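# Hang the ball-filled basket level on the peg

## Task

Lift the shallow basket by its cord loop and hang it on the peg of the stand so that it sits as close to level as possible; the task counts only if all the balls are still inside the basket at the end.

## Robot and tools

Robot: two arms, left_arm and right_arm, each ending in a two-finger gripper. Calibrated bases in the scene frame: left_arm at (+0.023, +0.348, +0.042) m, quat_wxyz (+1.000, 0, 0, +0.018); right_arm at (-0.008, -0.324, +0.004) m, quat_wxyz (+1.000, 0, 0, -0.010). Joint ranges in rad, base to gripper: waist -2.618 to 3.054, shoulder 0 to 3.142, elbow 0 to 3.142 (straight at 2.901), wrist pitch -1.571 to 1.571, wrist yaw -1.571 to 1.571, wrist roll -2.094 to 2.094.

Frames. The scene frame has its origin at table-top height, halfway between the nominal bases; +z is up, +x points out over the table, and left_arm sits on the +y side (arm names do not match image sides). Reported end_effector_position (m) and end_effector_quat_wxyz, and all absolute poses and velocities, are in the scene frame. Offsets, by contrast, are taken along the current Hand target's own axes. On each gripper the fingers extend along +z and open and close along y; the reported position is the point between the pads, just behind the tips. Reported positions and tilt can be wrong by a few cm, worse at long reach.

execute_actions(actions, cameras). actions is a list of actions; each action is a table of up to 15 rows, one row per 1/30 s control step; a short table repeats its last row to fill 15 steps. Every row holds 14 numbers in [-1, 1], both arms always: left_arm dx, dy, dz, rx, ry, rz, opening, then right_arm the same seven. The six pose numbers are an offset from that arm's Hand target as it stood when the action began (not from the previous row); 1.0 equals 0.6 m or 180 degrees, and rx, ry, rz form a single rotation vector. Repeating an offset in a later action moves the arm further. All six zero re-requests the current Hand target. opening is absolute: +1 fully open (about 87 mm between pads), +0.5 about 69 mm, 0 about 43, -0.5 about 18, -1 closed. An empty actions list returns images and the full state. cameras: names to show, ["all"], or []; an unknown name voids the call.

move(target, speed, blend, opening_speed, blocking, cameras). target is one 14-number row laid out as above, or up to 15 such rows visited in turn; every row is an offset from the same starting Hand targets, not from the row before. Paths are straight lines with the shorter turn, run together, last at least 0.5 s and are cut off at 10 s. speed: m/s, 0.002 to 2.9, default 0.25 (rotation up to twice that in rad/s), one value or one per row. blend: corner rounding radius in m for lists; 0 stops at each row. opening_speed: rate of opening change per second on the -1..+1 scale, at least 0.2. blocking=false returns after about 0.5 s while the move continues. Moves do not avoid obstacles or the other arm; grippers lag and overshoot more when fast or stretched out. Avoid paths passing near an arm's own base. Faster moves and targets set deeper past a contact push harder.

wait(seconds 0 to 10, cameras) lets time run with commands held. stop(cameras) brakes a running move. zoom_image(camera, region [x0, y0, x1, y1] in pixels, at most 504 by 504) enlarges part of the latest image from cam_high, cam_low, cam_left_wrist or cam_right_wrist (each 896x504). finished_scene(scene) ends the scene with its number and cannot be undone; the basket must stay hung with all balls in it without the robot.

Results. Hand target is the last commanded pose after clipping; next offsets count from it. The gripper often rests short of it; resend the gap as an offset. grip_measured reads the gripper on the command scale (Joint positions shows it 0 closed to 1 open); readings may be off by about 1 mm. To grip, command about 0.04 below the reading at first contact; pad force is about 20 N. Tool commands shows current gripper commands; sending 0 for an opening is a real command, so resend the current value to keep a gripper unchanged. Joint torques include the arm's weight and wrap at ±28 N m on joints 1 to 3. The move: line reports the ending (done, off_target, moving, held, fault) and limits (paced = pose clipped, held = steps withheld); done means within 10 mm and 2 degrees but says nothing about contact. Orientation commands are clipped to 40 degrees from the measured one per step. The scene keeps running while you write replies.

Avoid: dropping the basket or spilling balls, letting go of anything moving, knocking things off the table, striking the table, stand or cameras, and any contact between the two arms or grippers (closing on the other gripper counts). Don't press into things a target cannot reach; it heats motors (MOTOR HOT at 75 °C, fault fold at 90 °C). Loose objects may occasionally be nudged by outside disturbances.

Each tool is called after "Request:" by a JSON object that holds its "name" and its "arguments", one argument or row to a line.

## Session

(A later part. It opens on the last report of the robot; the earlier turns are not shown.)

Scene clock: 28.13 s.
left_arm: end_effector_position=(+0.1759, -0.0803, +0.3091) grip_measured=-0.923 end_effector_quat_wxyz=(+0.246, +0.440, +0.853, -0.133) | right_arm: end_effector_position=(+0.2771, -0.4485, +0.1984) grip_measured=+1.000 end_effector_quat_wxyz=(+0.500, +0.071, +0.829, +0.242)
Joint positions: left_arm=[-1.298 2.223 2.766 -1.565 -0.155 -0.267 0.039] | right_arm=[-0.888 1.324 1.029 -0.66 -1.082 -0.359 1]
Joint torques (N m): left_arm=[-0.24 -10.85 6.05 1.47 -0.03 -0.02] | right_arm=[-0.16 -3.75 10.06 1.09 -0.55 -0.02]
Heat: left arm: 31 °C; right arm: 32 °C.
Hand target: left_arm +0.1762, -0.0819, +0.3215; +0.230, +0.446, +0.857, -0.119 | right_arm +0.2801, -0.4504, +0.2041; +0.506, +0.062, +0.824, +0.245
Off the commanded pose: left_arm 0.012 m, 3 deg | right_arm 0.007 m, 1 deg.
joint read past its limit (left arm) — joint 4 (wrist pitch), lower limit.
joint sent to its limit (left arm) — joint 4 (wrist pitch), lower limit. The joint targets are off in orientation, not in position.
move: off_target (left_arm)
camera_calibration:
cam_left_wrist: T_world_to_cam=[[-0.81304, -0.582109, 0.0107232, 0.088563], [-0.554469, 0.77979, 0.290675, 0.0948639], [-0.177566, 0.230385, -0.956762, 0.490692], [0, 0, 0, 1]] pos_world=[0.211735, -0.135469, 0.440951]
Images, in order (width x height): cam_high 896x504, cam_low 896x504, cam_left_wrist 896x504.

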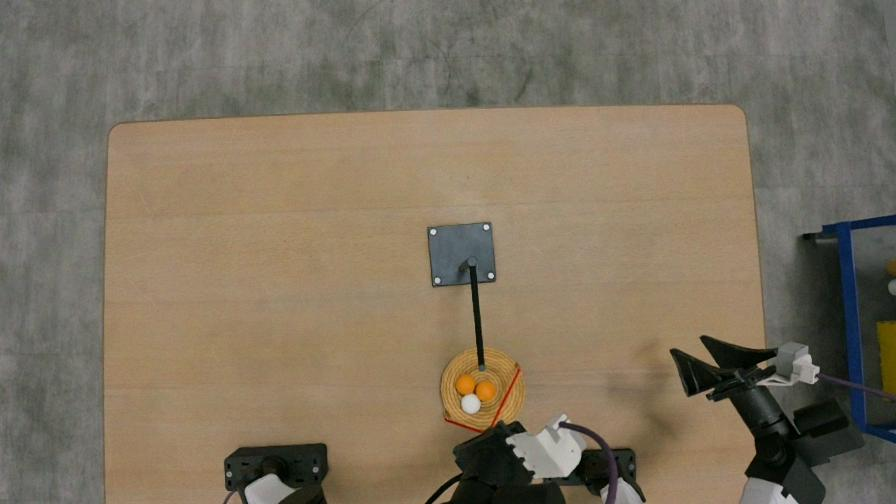

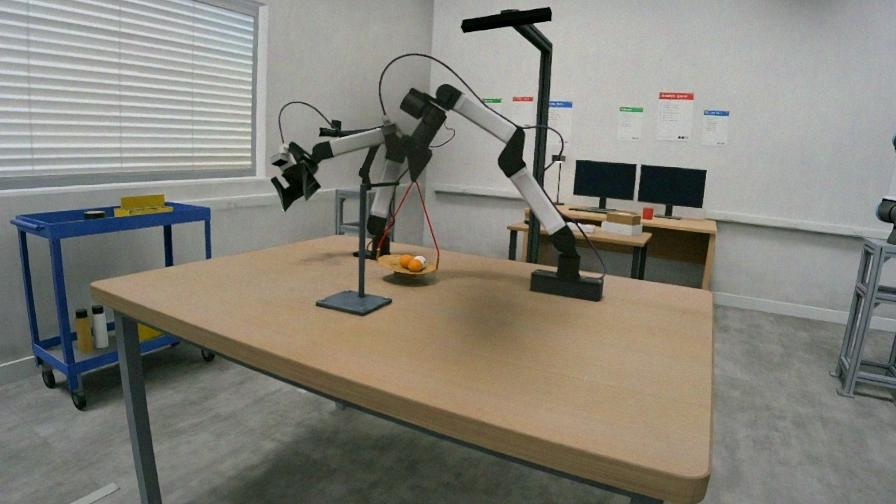

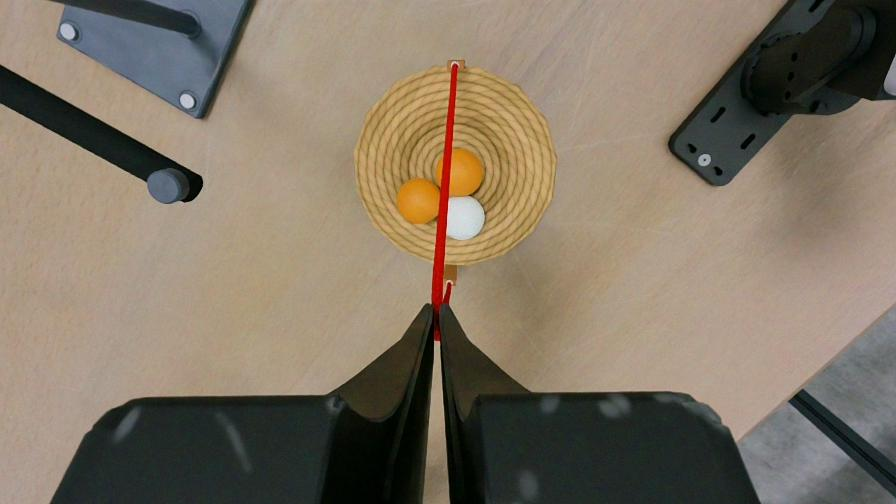

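Request:
{"name": "move", "arguments": {
  "target": [-0.0557,0.0207,-0.0748,0.1147,-0.1081,0.1368,-1,0,0,0,0,0,0,1],
  "speed": 0.06,
  "cameras": ["cam_high","cam_low","cam_left_wrist"]
}}

Request:
{"name": "zoom_image", "arguments": {
  "camera": "cam_low",
  "region": [340, 140, 480, 290]
}}

Scene clock: 34.47 s.
left_arm: end_effector_position=(+0.1898, -0.0826, +0.3443) grip_measured=-0.923 end_effector_quat_wxyz=(+0.264, +0.628, +0.681, -0.270) | right_arm: end_effector_position=(+0.2771, -0.4485, +0.1984) grip_measured=+1.000 end_effector_quat_wxyz=(+0.500, +0.071, +0.829, +0.242)
Joint positions: left_arm=[-1.148 2.012 2.461 -1.293 0.295 0.264 0.039] | right_arm=[-0.888 1.324 1.029 -0.66 -1.082 -0.359 1]
Joint torques (N m): left_arm=[0.51 -13.46 5.19 2.02 0.32 -0.02] | right_arm=[-0.17 -3.75 10.07 1.09 -0.55 -0.03]
Heat: left arm: 33 °C; right arm: 32 °C.
Hand target: left_arm +0.1900, -0.0801, +0.3770; +0.307, +0.624, +0.658, -0.290 | right_arm +0.2801, -0.4504, +0.2041; +0.506, +0.062, +0.824, +0.245
Off the commanded pose: left_arm 0.033 m, 6 deg | right_arm 0.007 m, 1 deg.
move: off_target (left_arm)
camera_calibration:
cam_left_wrist: T_world_to_cam=[[-0.99666, -0.0722988, 0.0379597, 0.165886], [-0.0687001, 0.993677, 0.088805, 0.0891083], [-0.0441402, 0.0859006, -0.995325, 0.50335], [0, 0, 0, 1]] pos_world=[0.193672, -0.11979, 0.486787]
Images, in order (width x height): cam_high 896x504, cam_low 896x504, cam_left_wrist 896x504.

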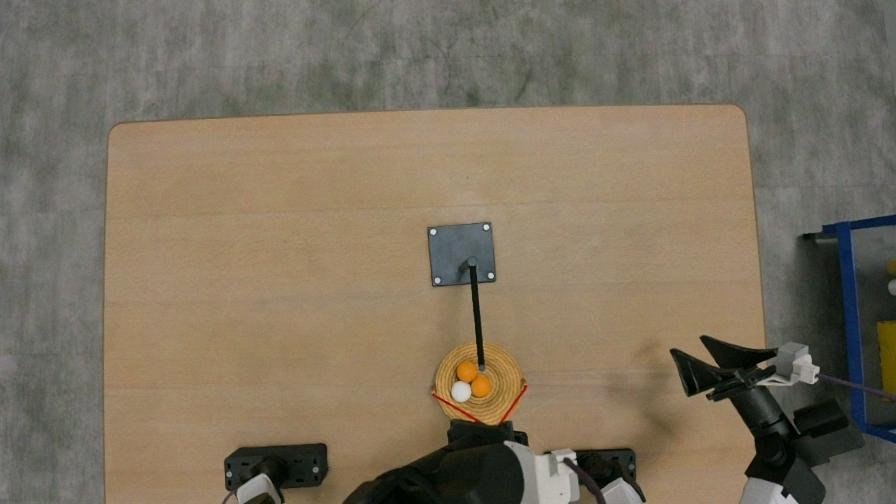

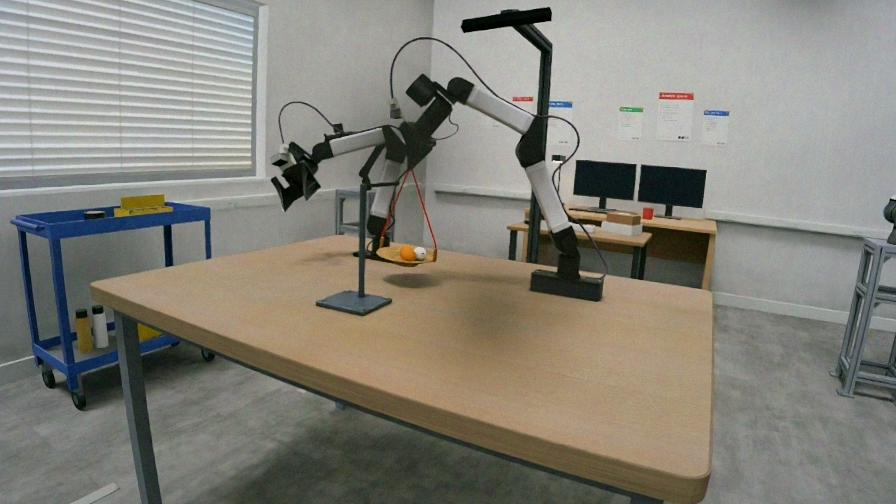

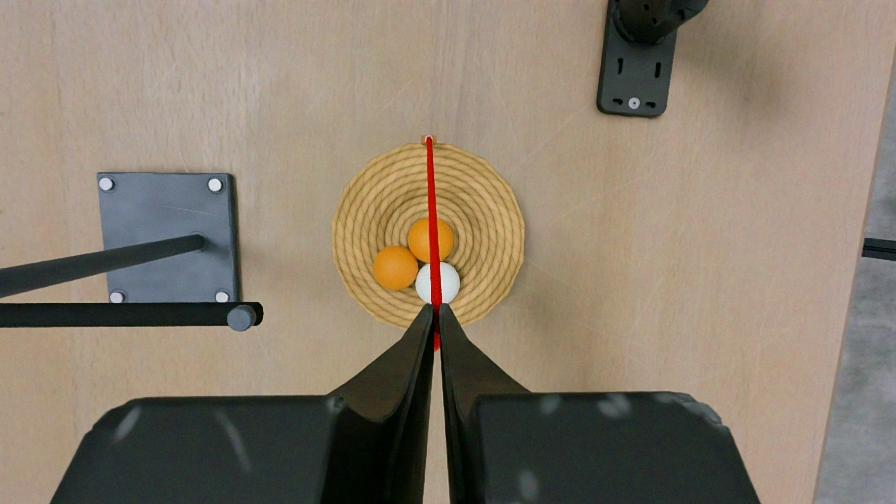

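Scaled by 3.360 from the camera's 896x504 image, which has a finer 1280x720 frame.

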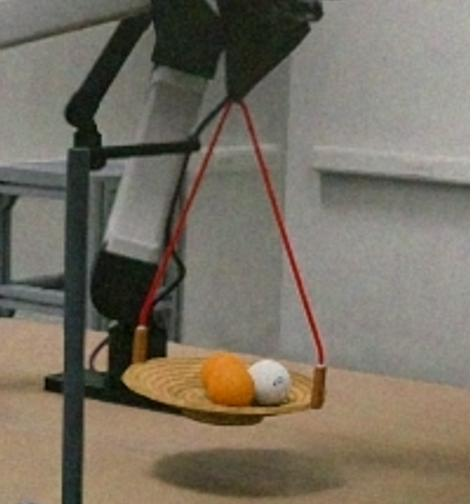

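Request:
{"name": "move", "arguments": {
  "target": [0,0,0,0,0,0,-1,0,0,0,0,0,0,1],
  "speed": 0.06
}}

Scene clock: 35.03 s.
left_arm: end_effector_position=(+0.1898, -0.0827, +0.3444) grip_measured=-0.923 end_effector_quat_wxyz=(+0.264, +0.628, +0.681, -0.270) | right_arm: end_effector_position=(+0.2771, -0.4485, +0.1984) grip_measured=+1.000 end_effector_quat_wxyz=(+0.500, +0.071, +0.829, +0.242)
Joint positions: left_arm=[-1.148 2.012 2.461 -1.292 0.295 0.264 0.039] | right_arm=[-0.888 1.324 1.029 -0.66 -1.082 -0.359 1]
Joint torques (N m): left_arm=[0.36 -13.35 5.16 2.02 0.27 0] | right_arm=[-0.17 -3.77 10.07 1.08 -0.55 -0.02]
Heat: left arm: 33 °C; right arm: 33 °C.
Hand target: left_arm +0.1900, -0.0801, +0.3771; +0.307, +0.624, +0.658, -0.290 | right_arm +0.2801, -0.4504, +0.2041; +0.506, +0.062, +0.824, +0.245
Off the commanded pose: left_arm 0.033 m, 6 deg | right_arm 0.007 m, 1 deg.
move: off_target (left_arm)

Request:
{"name": "move", "arguments": {
  "target": [-0.0383,0,-0.0322,0,0,0,-1,0,0,0,0,0,0,1],
  "speed": 0.06
}}

Scene clock: 36.20 s.
left_arm: end_effector_position=(+0.1864, -0.0774, +0.3989) grip_measured=-0.923 end_effector_quat_wxyz=(+0.316, +0.620, +0.657, -0.292) | right_arm: end_effector_position=(+0.2771, -0.4485, +0.1984) grip_measured=+1.000 end_effector_quat_wxyz=(+0.500, +0.071, +0.829, +0.242)
Joint positions: left_arm=[-1.148 2.108 2.843 -1.456 0.299 0.264 0.039] | right_arm=[-0.888 1.324 1.029 -0.66 -1.082 -0.359 1]
Joint torques (N m): left_arm=[0.65 -8.35 5.6 1.98 0.27 -0.19] | right_arm=[-0.16 -3.74 10.1 1.09 -0.55 -0.02]
Heat: left arm: 33 °C; right arm: 33 °C.
Hand target: left_arm +0.1899, -0.0801, +0.4071; +0.307, +0.624, +0.658, -0.290 | right_arm +0.2801, -0.4504, +0.2041; +0.506, +0.062, +0.824, +0.245
Off the commanded pose: left_arm 0.009 m, 1 deg | right_arm 0.007 m, 1 deg.
elbow stopped short (left arm): the move would have taken joint 3 (elbow) straighter than the controller allows.
move: done

Request:
{"name": "move", "arguments": {
  "target": [0.042,0,0.035,0,-0.111,0,-1,0,0,0,0,0,0,1],
  "speed": 0.06,
  "cameras": ["cam_low","cam_left_wrist"]
}}

Request:
{"name": "zoom_image", "arguments": {
  "camera": "cam_low",
  "region": [340, 140, 480, 290]
}}

Scene clock: 43.57 s.
left_arm: end_effector_position=(+0.1903, -0.0818, +0.3436) grip_measured=-0.923 end_effector_quat_wxyz=(+0.381, +0.575, +0.618, -0.376) | right_arm: end_effector_position=(+0.2771, -0.4485, +0.1984) grip_measured=+1.000 end_effector_quat_wxyz=(+0.500, +0.071, +0.829, +0.242)
Joint positions: left_arm=[-1.093 1.588 1.636 -0.535 0.423 0.184 0.039] | right_arm=[-0.888 1.324 1.029 -0.66 -1.082 -0.359 1]
Joint torques (N m): left_arm=[0.47 -10.4 5.71 2.44 0.25 -0.31] | right_arm=[-0.14 -3.75 10.09 1.08 -0.54 -0.03]
Heat: left arm: 34 °C; right arm: 34 °C.
Hand target: left_arm +0.1899, -0.0800, +0.3743; +0.416, +0.564, +0.595, -0.394 | right_arm +0.2801, -0.4504, +0.2041; +0.506, +0.062, +0.824, +0.245
Off the commanded pose: left_arm 0.031 m, 5 deg | right_arm 0.007 m, 1 deg.
move: off_target (left_arm)
camera_calibration:
cam_left_wrist: T_world_to_cam=[[-0.99773, -0.059927, 0.0307309, 0.170106], [-0.0659301, 0.962234, -0.264118, 0.206665], [-0.0137425, -0.265545, -0.964001, 0.457366], [0, 0, 0, 1]] pos_world=[0.189631, -0.0672153, 0.490257]
Images, in order (width x height): cam_low 896x504, cam_left_wrist 896x504.

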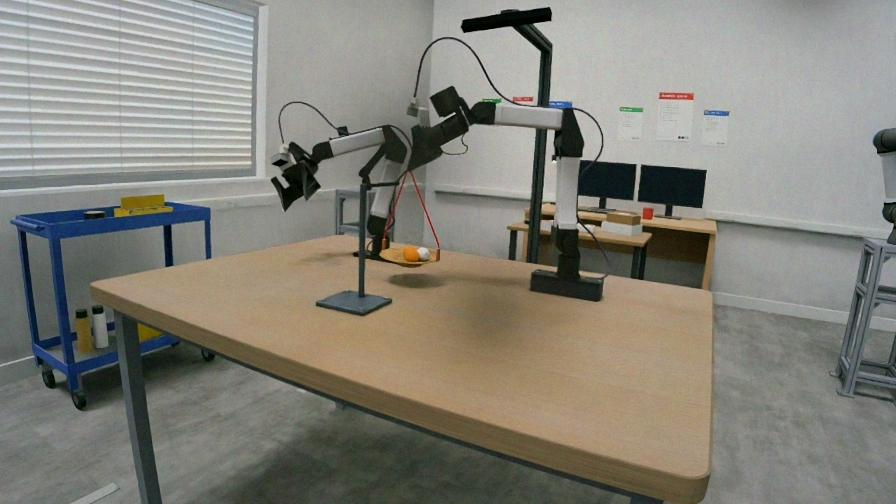

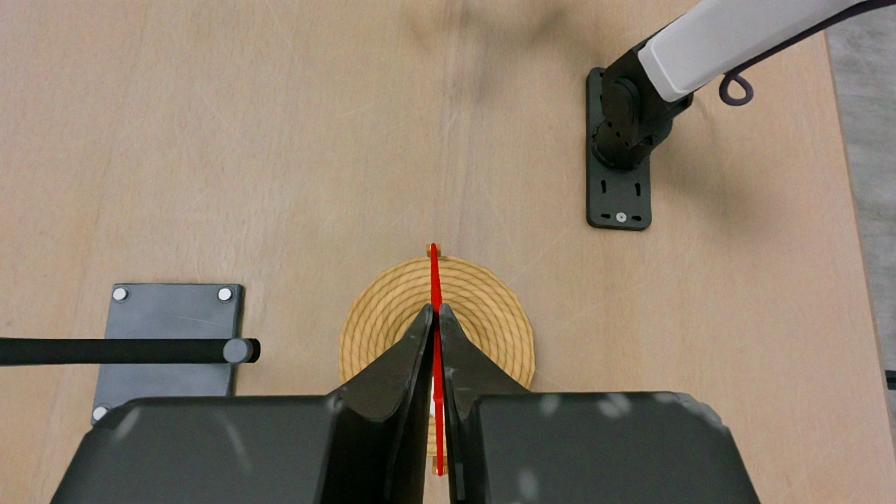

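Scaled by 3.360 from the camera's 896x504 image, which has a finer 1280x720 frame.

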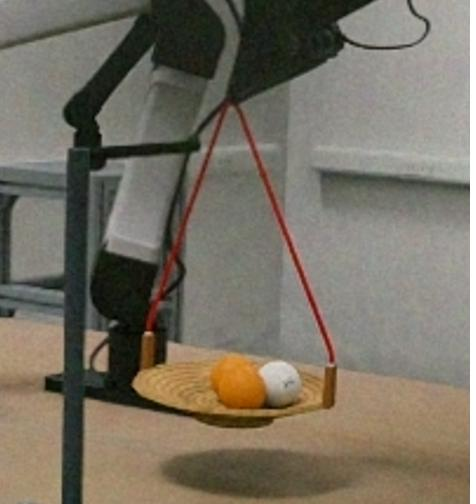

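Request:
{"name": "move", "arguments": {
  "target": [-0.011,0.0842,-0.0187,0,0,0,-1,0,0,0,0,0,0,1],
  "speed": 0.05,
  "cameras": ["cam_low","cam_left_wrist"]
}}

Request:
{"name": "zoom_image", "arguments": {
  "camera": "cam_low",
  "region": [340, 140, 480, 290]
}}

Scene clock: 45.80 s.
left_arm: end_effector_position=(+0.2362, -0.0646, +0.3679) grip_measured=-0.923 end_effector_quat_wxyz=(+0.396, +0.561, +0.615, -0.388) | right_arm: end_effector_position=(+0.2771, -0.4485, +0.1984) grip_measured=+1.000 end_effector_quat_wxyz=(+0.500, +0.071, +0.829, +0.242)
Joint positions: left_arm=[-0.946 1.63 1.749 -0.589 0.552 0.224 0.039] | right_arm=[-0.888 1.324 1.029 -0.66 -1.082 -0.359 1]
Joint torques (N m): left_arm=[0.27 -6.68 8.14 2.14 0.29 0.01] | right_arm=[-0.16 -3.74 10.07 1.09 -0.54 -0.03]
Heat: left arm: 34 °C; right arm: 34 °C.
Hand target: left_arm +0.2399, -0.0691, +0.3844; +0.416, +0.564, +0.595, -0.394 | right_arm +0.2801, -0.4504, +0.2041; +0.506, +0.062, +0.824, +0.245
Off the commanded pose: left_arm 0.018 m, 3 deg | right_arm 0.007 m, 1 deg.
move: off_target (left_arm)
camera_calibration:
cam_left_wrist: T_world_to_cam=[[-0.996617, -0.0733421, 0.0370872, 0.212714], [-0.0812142, 0.948047, -0.307591, 0.218157], [-0.012601, -0.309562, -0.950796, 0.477963], [0, 0, 0, 1]] pos_world=[0.235735, -0.0432631, 0.513659]
Images, in order (width x height): cam_low 896x504, cam_left_wrist 896x504.

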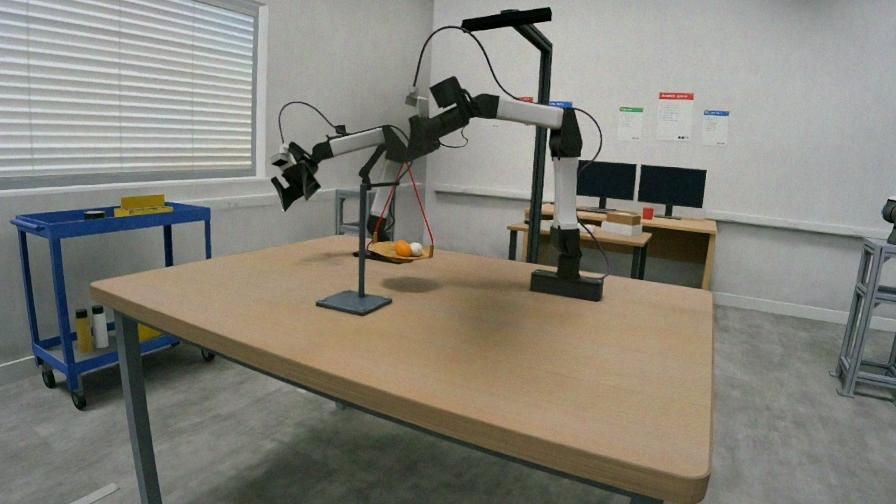

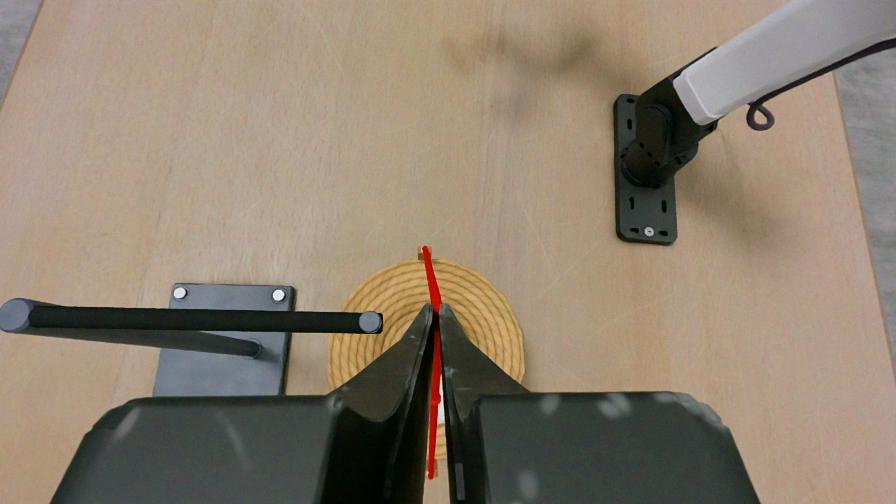

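Scaled by 3.360 from the camera's 896x504 image, which has a finer 1280x720 frame.

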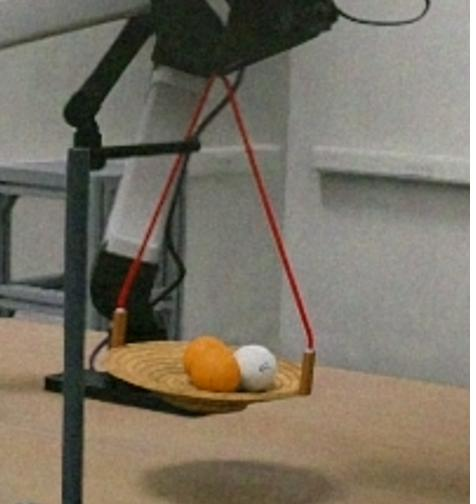

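Request:
{"name": "move", "arguments": {
  "target": [0.0037,0.0995,0.014,0,0,0,-1,0,0,0,0,0,0,1],
  "speed": 0.05,
  "cameras": ["cam_high","cam_low","cam_left_wrist"]
}}

Request:
{"name": "zoom_image", "arguments": {
  "camera": "cam_low",
  "region": [340, 140, 480, 290]
}}

Request:
{"name": "zoom_image", "arguments": {
  "camera": "cam_left_wrist",
  "region": [300, 200, 560, 420]
}}

Scene clock: 47.83 s.
left_arm: end_effector_position=(+0.2960, -0.0694, +0.3647) grip_measured=-0.923 end_effector_quat_wxyz=(+0.397, +0.559, +0.614, -0.390) | right_arm: end_effector_position=(+0.2771, -0.4485, +0.1984) grip_measured=+1.000 end_effector_quat_wxyz=(+0.500, +0.071, +0.829, +0.242)
Joint positions: left_arm=[-0.829 1.804 1.944 -0.641 0.657 0.285 0.039] | right_arm=[-0.888 1.324 1.029 -0.66 -1.082 -0.359 1]
Joint torques (N m): left_arm=[0.35 -7.9 8.02 2.04 0.32 0.02] | right_arm=[-0.16 -3.78 10.1 1.08 -0.54 -0.02]
Heat: left arm: 34 °C; right arm: 34 °C.
Hand target: left_arm +0.3001, -0.0729, +0.3794; +0.416, +0.564, +0.595, -0.394 | right_arm +0.2801, -0.4504, +0.2041; +0.506, +0.062, +0.824, +0.245
Off the commanded pose: left_arm 0.016 m, 3 deg | right_arm 0.007 m, 1 deg.
move: off_target (left_arm)
camera_calibration:
cam_left_wrist: T_world_to_cam=[[-0.996422, -0.0749277, 0.0390941, 0.271179], [-0.0834128, 0.946313, -0.312305, 0.228871], [-0.0135949, -0.314448, -0.949177, 0.473551], [0, 0, 0, 1]] pos_world=[0.295737, -0.0473574, 0.51036]
Images, in order (width x height): cam_high 896x504, cam_low 896x504, cam_left_wrist 896x504.

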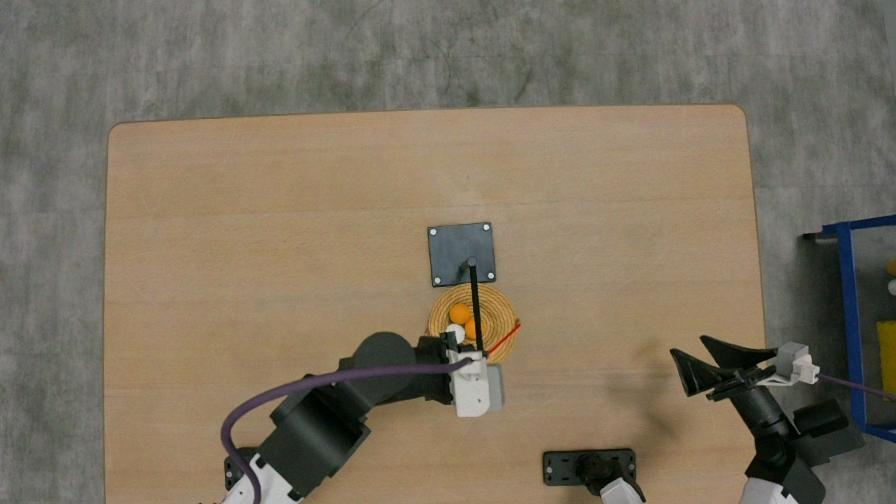

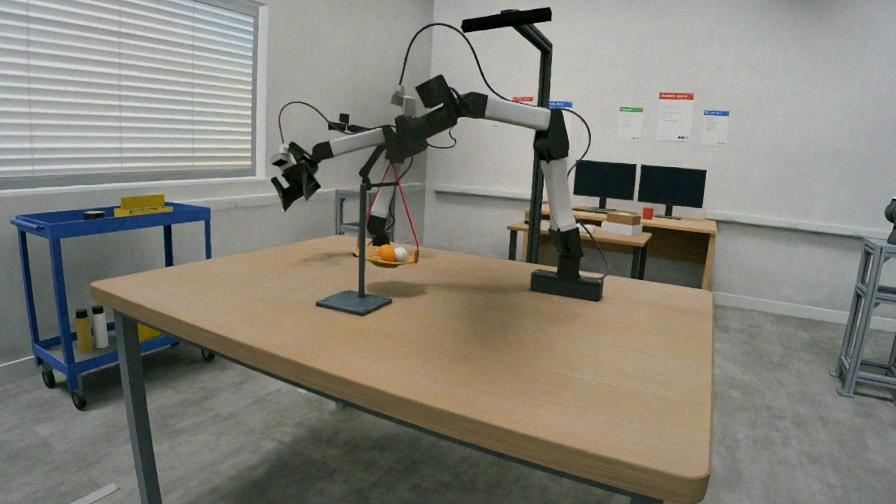

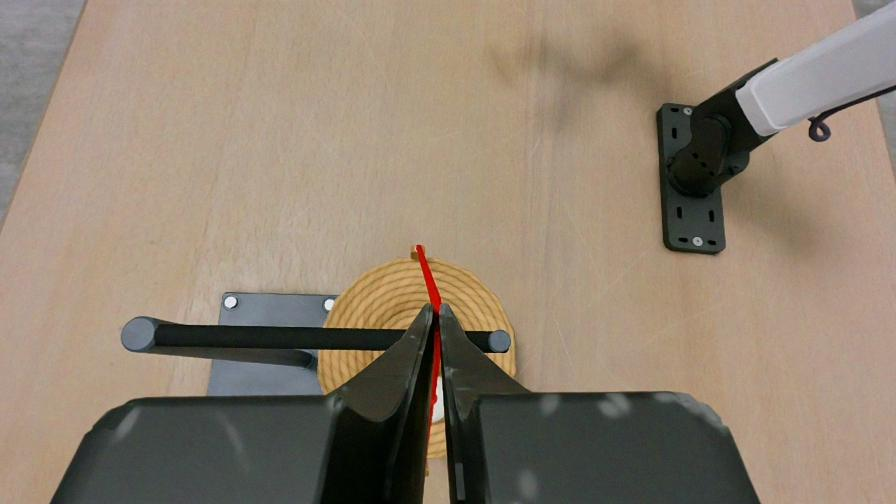

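Scaled by 3.360 from the camera's 896x504 image, which has a finer 1280x720 frame.

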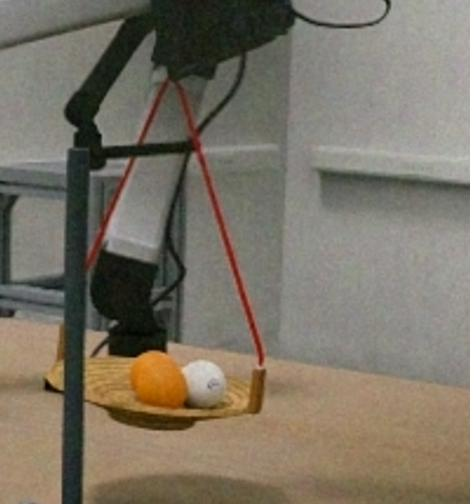

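Scaled by 1.938 from the camera's 896x504 image, which has a finer 1280x720 frame.

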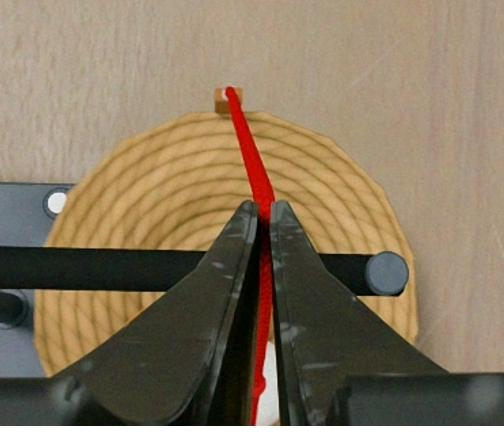

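Request:
{"name": "move", "arguments": {
  "target": [0.0458,0,0.0203,0,0,0,-1,0,0,0,0,0,0,1],
  "speed": 0.03,
  "cameras": ["cam_low","cam_left_wrist"]
}}

Request:
{"name": "zoom_image", "arguments": {
  "camera": "cam_low",
  "region": [340, 140, 440, 220]
}}

Request:
{"name": "zoom_image", "arguments": {
  "camera": "cam_left_wrist",
  "region": [300, 200, 560, 420]
}}

Scene clock: 49.67 s.
left_arm: end_effector_position=(+0.2995, -0.0733, +0.3253) grip_measured=-0.923 end_effector_quat_wxyz=(+0.382, +0.560, +0.624, -0.389) | right_arm: end_effector_position=(+0.2771, -0.4485, +0.1984) grip_measured=+1.000 end_effector_quat_wxyz=(+0.500, +0.071, +0.829, +0.242)
Joint positions: left_arm=[-0.829 1.804 1.806 -0.54 0.658 0.287 0.039] | right_arm=[-0.888 1.324 1.029 -0.66 -1.082 -0.359 1]
Joint torques (N m): left_arm=[0.05 -11.07 5.67 2.36 0.32 -0.02] | right_arm=[-0.17 -3.77 10.07 1.09 -0.55 -0.03]
Heat: left arm: 34 °C; right arm: 34 °C.
Hand target: left_arm +0.3003, -0.0749, +0.3495; +0.416, +0.564, +0.595, -0.394 | right_arm +0.2801, -0.4504, +0.2041; +0.506, +0.062, +0.824, +0.245
Off the commanded pose: left_arm 0.024 m, 5 deg | right_arm 0.007 m, 1 deg.
move: off_target (left_arm)
camera_calibration:
cam_left_wrist: T_world_to_cam=[[-0.995336, -0.0741057, 0.0617702, 0.268366], [-0.088767, 0.954247, -0.285538, 0.213965], [-0.037784, -0.28969, -0.956375, 0.446329], [0, 0, 0, 1]] pos_world=[0.302971, -0.0549915, 0.471376]
Images, in order (width x height): cam_low 896x504, cam_left_wrist 896x504.

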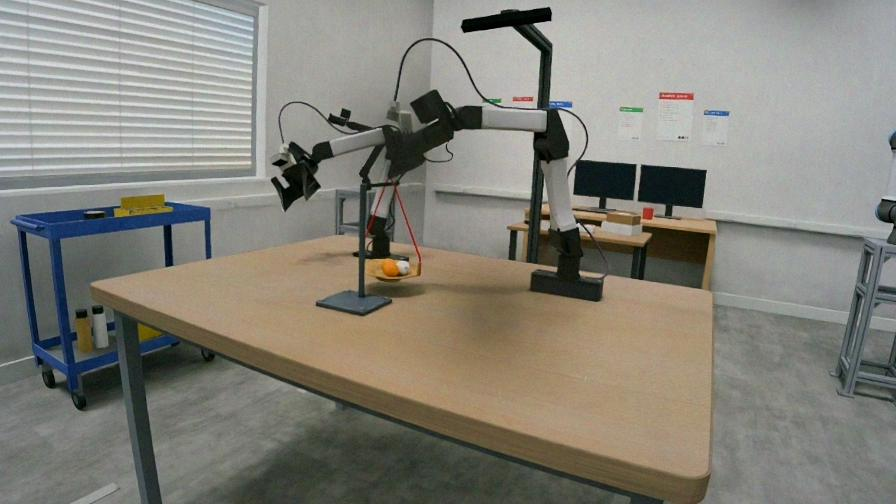

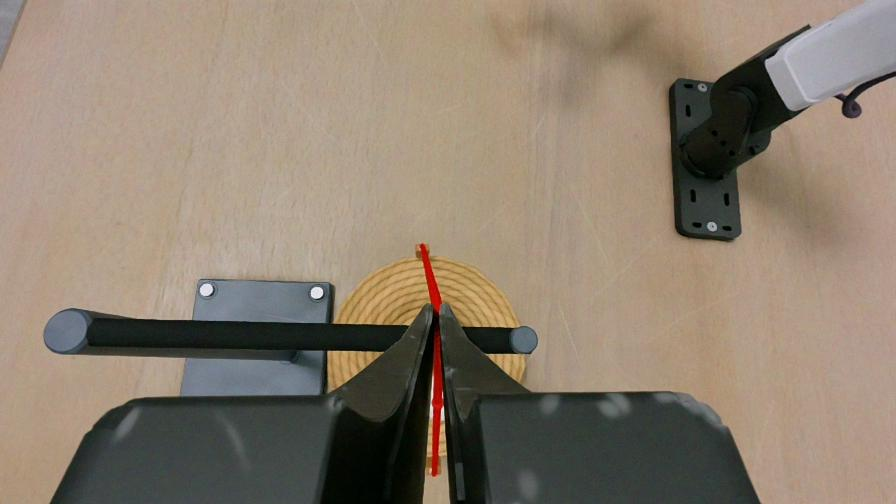

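Scaled by 5.040 from the camera's 896x504 image, which has a finer 1280x720 frame.

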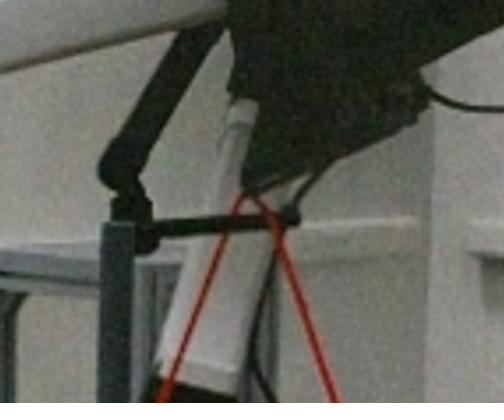

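Scaled by 1.938 from the camera's 896x504 image, which has a finer 1280x720 frame.

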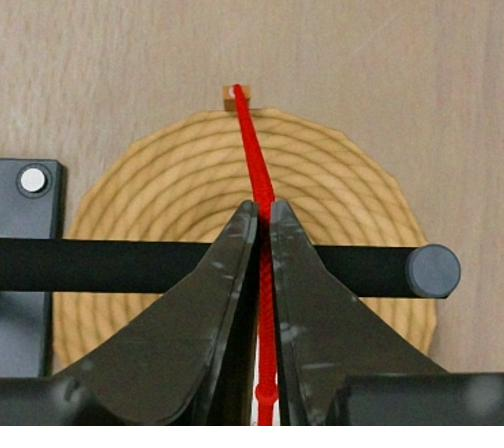

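Request:
{"name": "move", "arguments": {
  "target": [0.0157,0,0.0057,0,0,0,-1,0,0,0,0,0,0,1],
  "speed": 0.02,
  "cameras": ["cam_low","cam_left_wrist"]
}}

Request:
{"name": "zoom_image", "arguments": {
  "camera": "cam_low",
  "region": [340, 140, 440, 220]
}}

Request:
{"name": "zoom_image", "arguments": {
  "camera": "cam_low",
  "region": [340, 170, 440, 290]
}}

Scene clock: 50.83 s.
left_arm: end_effector_position=(+0.3017, -0.0777, +0.3200) grip_measured=-0.923 end_effector_quat_wxyz=(+0.391, +0.561, +0.614, -0.394) | right_arm: end_effector_position=(+0.2771, -0.4485, +0.1984) grip_measured=+1.000 end_effector_quat_wxyz=(+0.500, +0.071, +0.829, +0.242)
Joint positions: left_arm=[-0.829 1.802 1.761 -0.469 0.669 0.287 0.039] | right_arm=[-0.888 1.324 1.029 -0.66 -1.082 -0.359 1]
Joint torques (N m): left_arm=[-0.08 -11.45 5.33 2.14 0.21 -0.06] | right_arm=[-0.17 -3.77 10.09 1.09 -0.54 -0.02]
Heat: left arm: 34 °C; right arm: 34 °C.
Hand target: left_arm +0.3002, -0.0749, +0.3395; +0.416, +0.564, +0.595, -0.394 | right_arm +0.2801, -0.4504, +0.2041; +0.506, +0.062, +0.824, +0.245
Off the commanded pose: left_arm 0.020 m, 4 deg | right_arm 0.007 m, 1 deg.
move: off_target (left_arm)
camera_calibration:
cam_left_wrist: T_world_to_cam=[[-0.996817, -0.0633545, 0.0483969, 0.275998], [-0.0752552, 0.948129, -0.308851, 0.219773], [-0.0263194, -0.31151, -0.949878, 0.432841], [0, 0, 0, 1]] pos_world=[0.303051, -0.0560535, 0.465666]
Images, in order (width x height): cam_low 896x504, cam_left_wrist 896x504.

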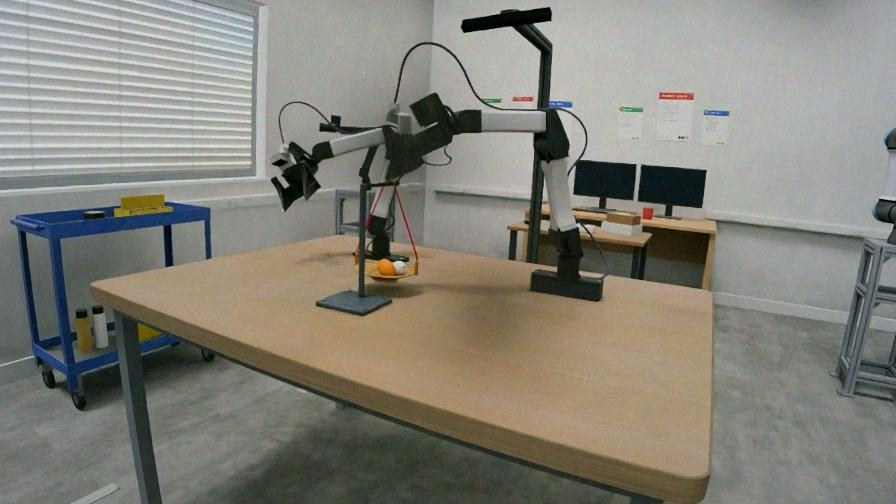

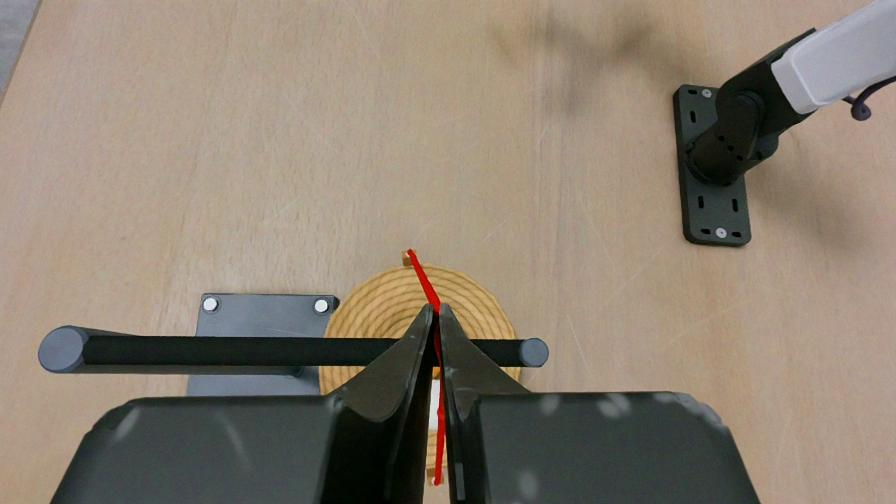

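Scaled by 5.040 from the camera's 896x504 image, which has a finer 1280x720 frame.

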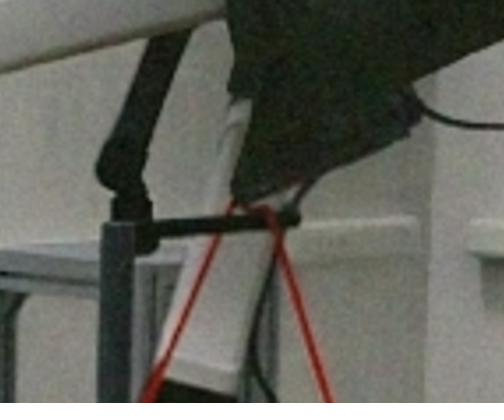

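Scaled by 4.200 from the camera's 896x504 image, which has a finer 1280x720 frame.

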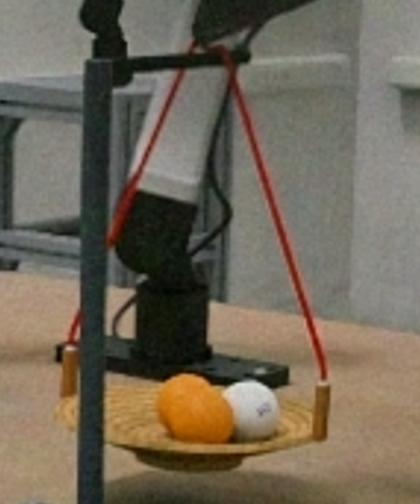

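Request:
{"name": "move", "arguments": {
  "target": [-0.027,0.0006,-0.0223,0,0,0,-1,0,0,0,0,0,0,1],
  "speed": 0.03,
  "cameras": ["cam_left_wrist"]
}}

Scene clock: 52.63 s.
left_arm: end_effector_position=(+0.2996, -0.0702, +0.3237) grip_measured=-0.923 end_effector_quat_wxyz=(+0.378, +0.560, +0.624, -0.391) | right_arm: end_effector_position=(+0.2771, -0.4485, +0.1984) grip_measured=+1.000 end_effector_quat_wxyz=(+0.500, +0.071, +0.829, +0.242)
Joint positions: left_arm=[-0.821 1.802 1.801 -0.547 0.67 0.291 0.039] | right_arm=[-0.888 1.324 1.029 -0.66 -1.082 -0.359 1]
Joint torques (N m): left_arm=[0.46 -11.64 8.1 2.02 0.34 0.01] | right_arm=[-0.16 -3.77 10.09 1.09 -0.55 -0.02]
Heat: left arm: 34 °C; right arm: 34 °C.
Hand target: left_arm +0.3003, -0.0678, +0.3594; +0.417, +0.564, +0.595, -0.394 | right_arm +0.2801, -0.4504, +0.2041; +0.506, +0.062, +0.824, +0.245
Off the commanded pose: left_arm 0.036 m, 6 deg | right_arm 0.007 m, 1 deg.
move: off_target (left_arm)
camera_calibration:
cam_left_wrist: T_world_to_cam=[[-0.995151, -0.07014, 0.0689548, 0.266631], [-0.0868918, 0.95542, -0.282174, 0.209076], [-0.0460891, -0.286798, -0.956882, 0.448614], [0, 0, 0, 1]] pos_world=[0.304181, -0.0523928, 0.469881]
Images, in order (width x height): cam_left_wrist 896x504.

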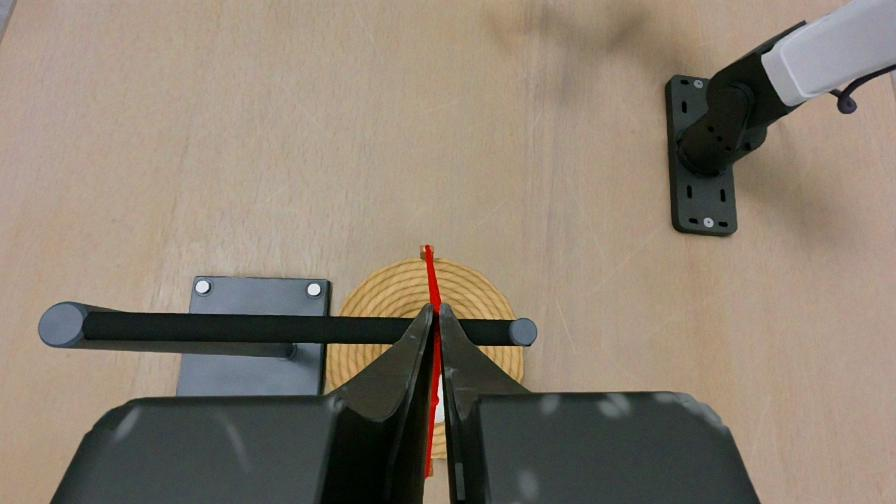

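Request:
{"name": "move", "arguments": {
  "target": [0.0362,0.0003,0.0078,0,0,0,-1,0,0,0,0,0,0,1],
  "speed": 0.03,
  "cameras": ["cam_low","cam_left_wrist"]
}}

Request:
{"name": "zoom_image", "arguments": {
  "camera": "cam_low",
  "region": [340, 140, 440, 220]
}}

Request:
{"name": "zoom_image", "arguments": {
  "camera": "cam_left_wrist",
  "region": [300, 200, 560, 420]
}}

Scene clock: 54.03 s.
left_arm: end_effector_position=(+0.2991, -0.0680, +0.3189) grip_measured=-0.923 end_effector_quat_wxyz=(+0.389, +0.562, +0.614, -0.396) | right_arm: end_effector_position=(+0.2771, -0.4485, +0.1984) grip_measured=+1.000 end_effector_quat_wxyz=(+0.500, +0.071, +0.829, +0.242)
Joint positions: left_arm=[-0.814 1.77 1.72 -0.469 0.686 0.294 0.039] | right_arm=[-0.888 1.324 1.029 -0.66 -1.082 -0.359 1]
Joint torques (N m): left_arm=[0.49 -11.07 5.23 2.1 0.27 0.04] | right_arm=[-0.16 -3.77 10.09 1.08 -0.55 -0.02]
Heat: left arm: 34 °C; right arm: 35 °C.
Hand target: left_arm +0.3002, -0.0648, +0.3374; +0.417, +0.564, +0.594, -0.394 | right_arm +0.2801, -0.4504, +0.2041; +0.506, +0.062, +0.824, +0.245
Off the commanded pose: left_arm 0.019 m, 4 deg | right_arm 0.007 m, 1 deg.
move: off_target (left_arm)
camera_calibration:
cam_left_wrist: T_world_to_cam=[[-0.996755, -0.0606457, 0.0529353, 0.27277], [-0.0740699, 0.948468, -0.308094, 0.209496], [-0.0315228, -0.311015, -0.949882, 0.436332], [0, 0, 0, 1]] pos_world=[0.301157, -0.0464524, 0.464569]
Images, in order (width x height): cam_low 896x504, cam_left_wrist 896x504.

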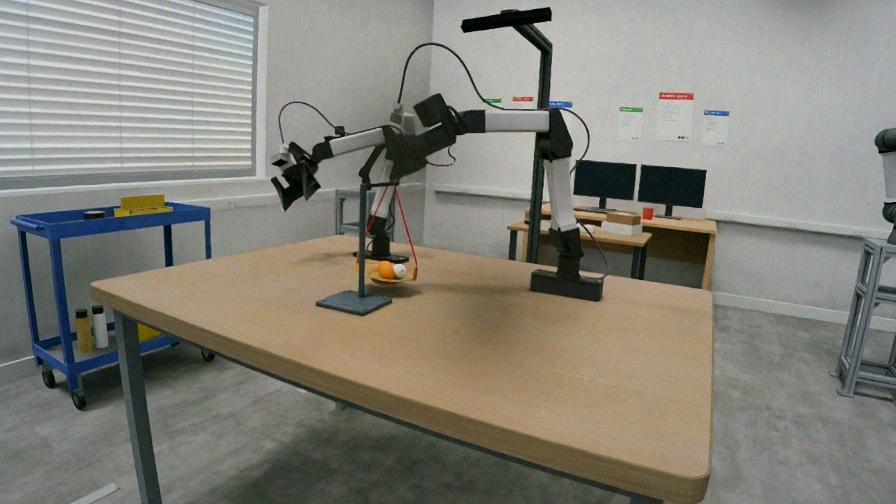

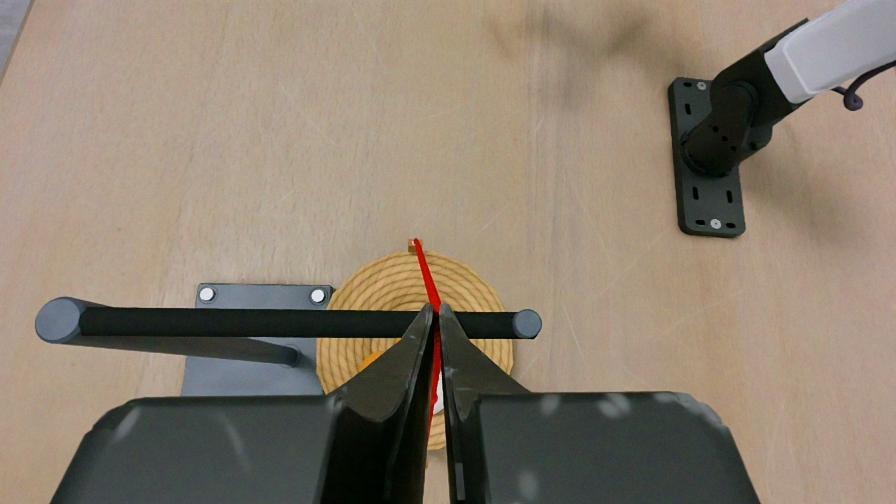

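Scaled by 5.040 from the camera's 896x504 image, which has a finer 1280x720 frame.

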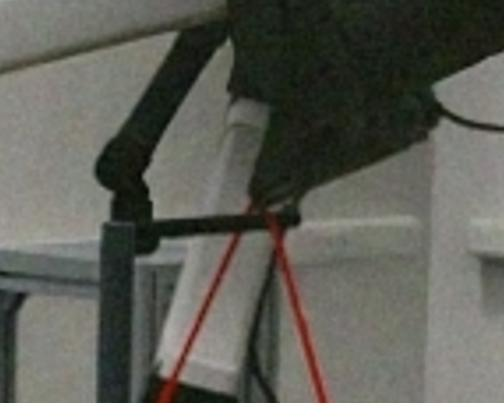

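Scaled by 1.938 from the camera's 896x504 image, which has a finer 1280x720 frame.

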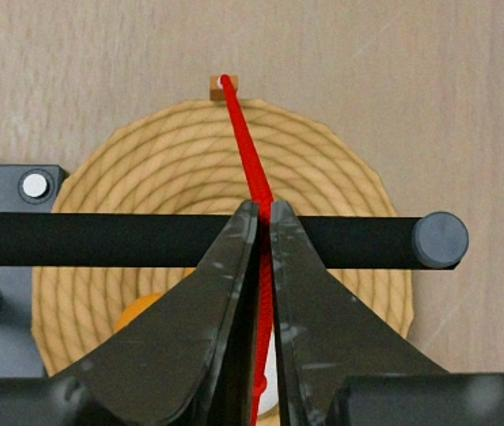

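Request:
{"name": "move", "arguments": {
  "target": [0.0125,0,0.0046,0,0,0,-1,0,0,0,0,0,0,1],
  "speed": 0.02,
  "cameras": ["cam_low","cam_left_wrist"]
}}

Request:
{"name": "zoom_image", "arguments": {
  "camera": "cam_low",
  "region": [340, 140, 440, 220]
}}

Request:
{"name": "zoom_image", "arguments": {
  "camera": "cam_left_wrist",
  "region": [300, 200, 560, 420]
}}

Scene clock: 55.10 s.
left_arm: end_effector_position=(+0.2989, -0.0678, +0.3184) grip_measured=-0.923 end_effector_quat_wxyz=(+0.397, +0.562, +0.607, -0.398) | right_arm: end_effector_position=(+0.2771, -0.4485, +0.1984) grip_measured=+1.000 end_effector_quat_wxyz=(+0.500, +0.071, +0.829, +0.242)
Joint positions: left_arm=[-0.813 1.755 1.683 -0.426 0.691 0.294 0.039] | right_arm=[-0.888 1.324 1.029 -0.66 -1.082 -0.359 1]
Joint torques (N m): left_arm=[0.31 -10.21 4.94 2.05 0.14 0.01] | right_arm=[-0.14 -3.77 10.09 1.09 -0.55 -0.03]
Heat: left arm: 35 °C; right arm: 35 °C.
Hand target: left_arm +0.3002, -0.0648, +0.3293; +0.416, +0.564, +0.595, -0.394 | right_arm +0.2801, -0.4504, +0.2041; +0.506, +0.062, +0.824, +0.245
Off the commanded pose: left_arm 0.011 m, 3 deg | right_arm 0.007 m, 1 deg.
move: off_target (left_arm)
camera_calibration:
cam_left_wrist: T_world_to_cam=[[-0.997563, -0.0570574, 0.0401651, 0.277287], [-0.0670431, 0.943304, -0.325089, 0.212067], [-0.0193392, -0.32699, -0.94483, 0.42966], [0, 0, 0, 1]] pos_world=[0.299138, -0.0437274, 0.463759]
Images, in order (width x height): cam_low 896x504, cam_left_wrist 896x504.

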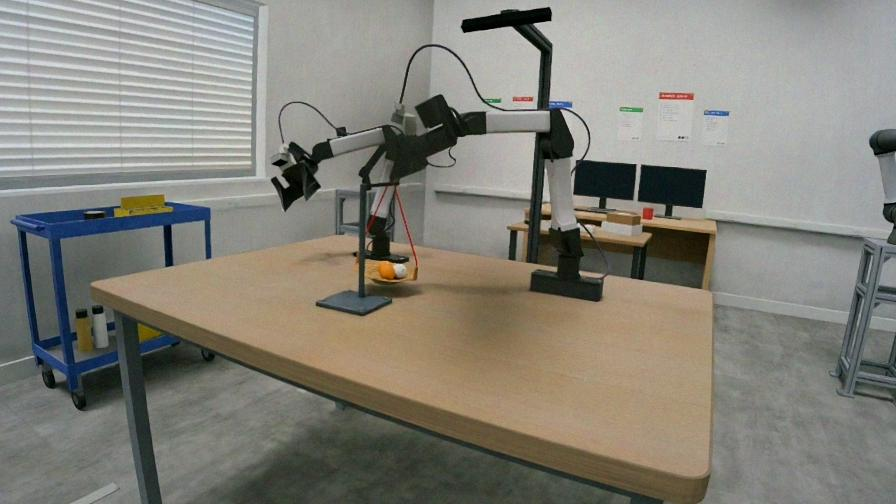

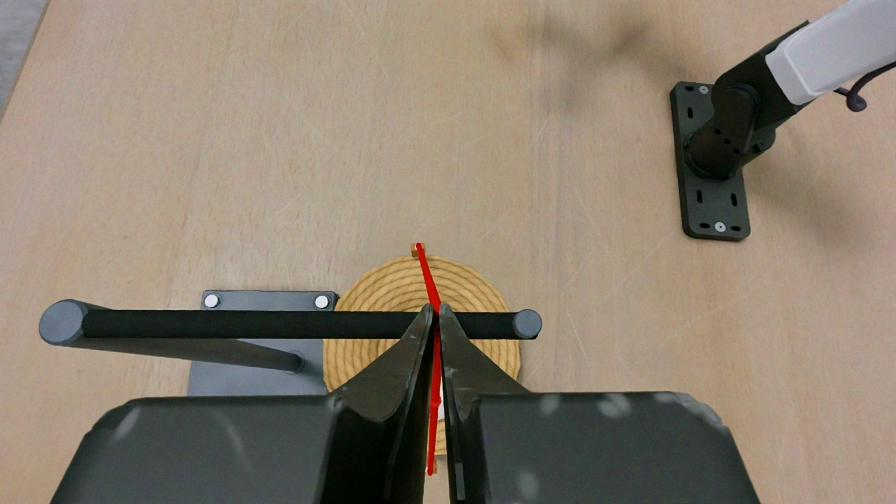

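Scaled by 5.040 from the camera's 896x504 image, which has a finer 1280x720 frame.

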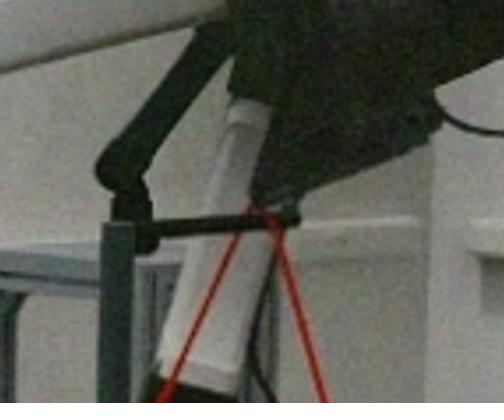

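Scaled by 1.938 from the camera's 896x504 image, which has a finer 1280x720 frame.

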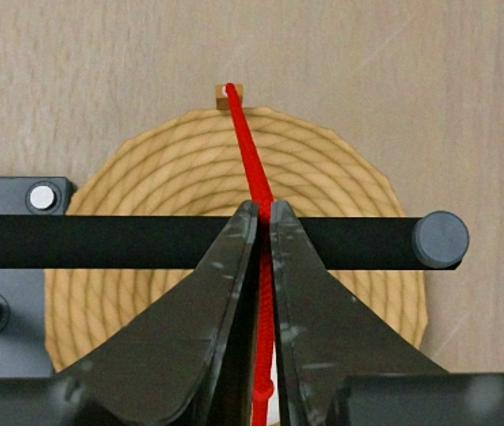

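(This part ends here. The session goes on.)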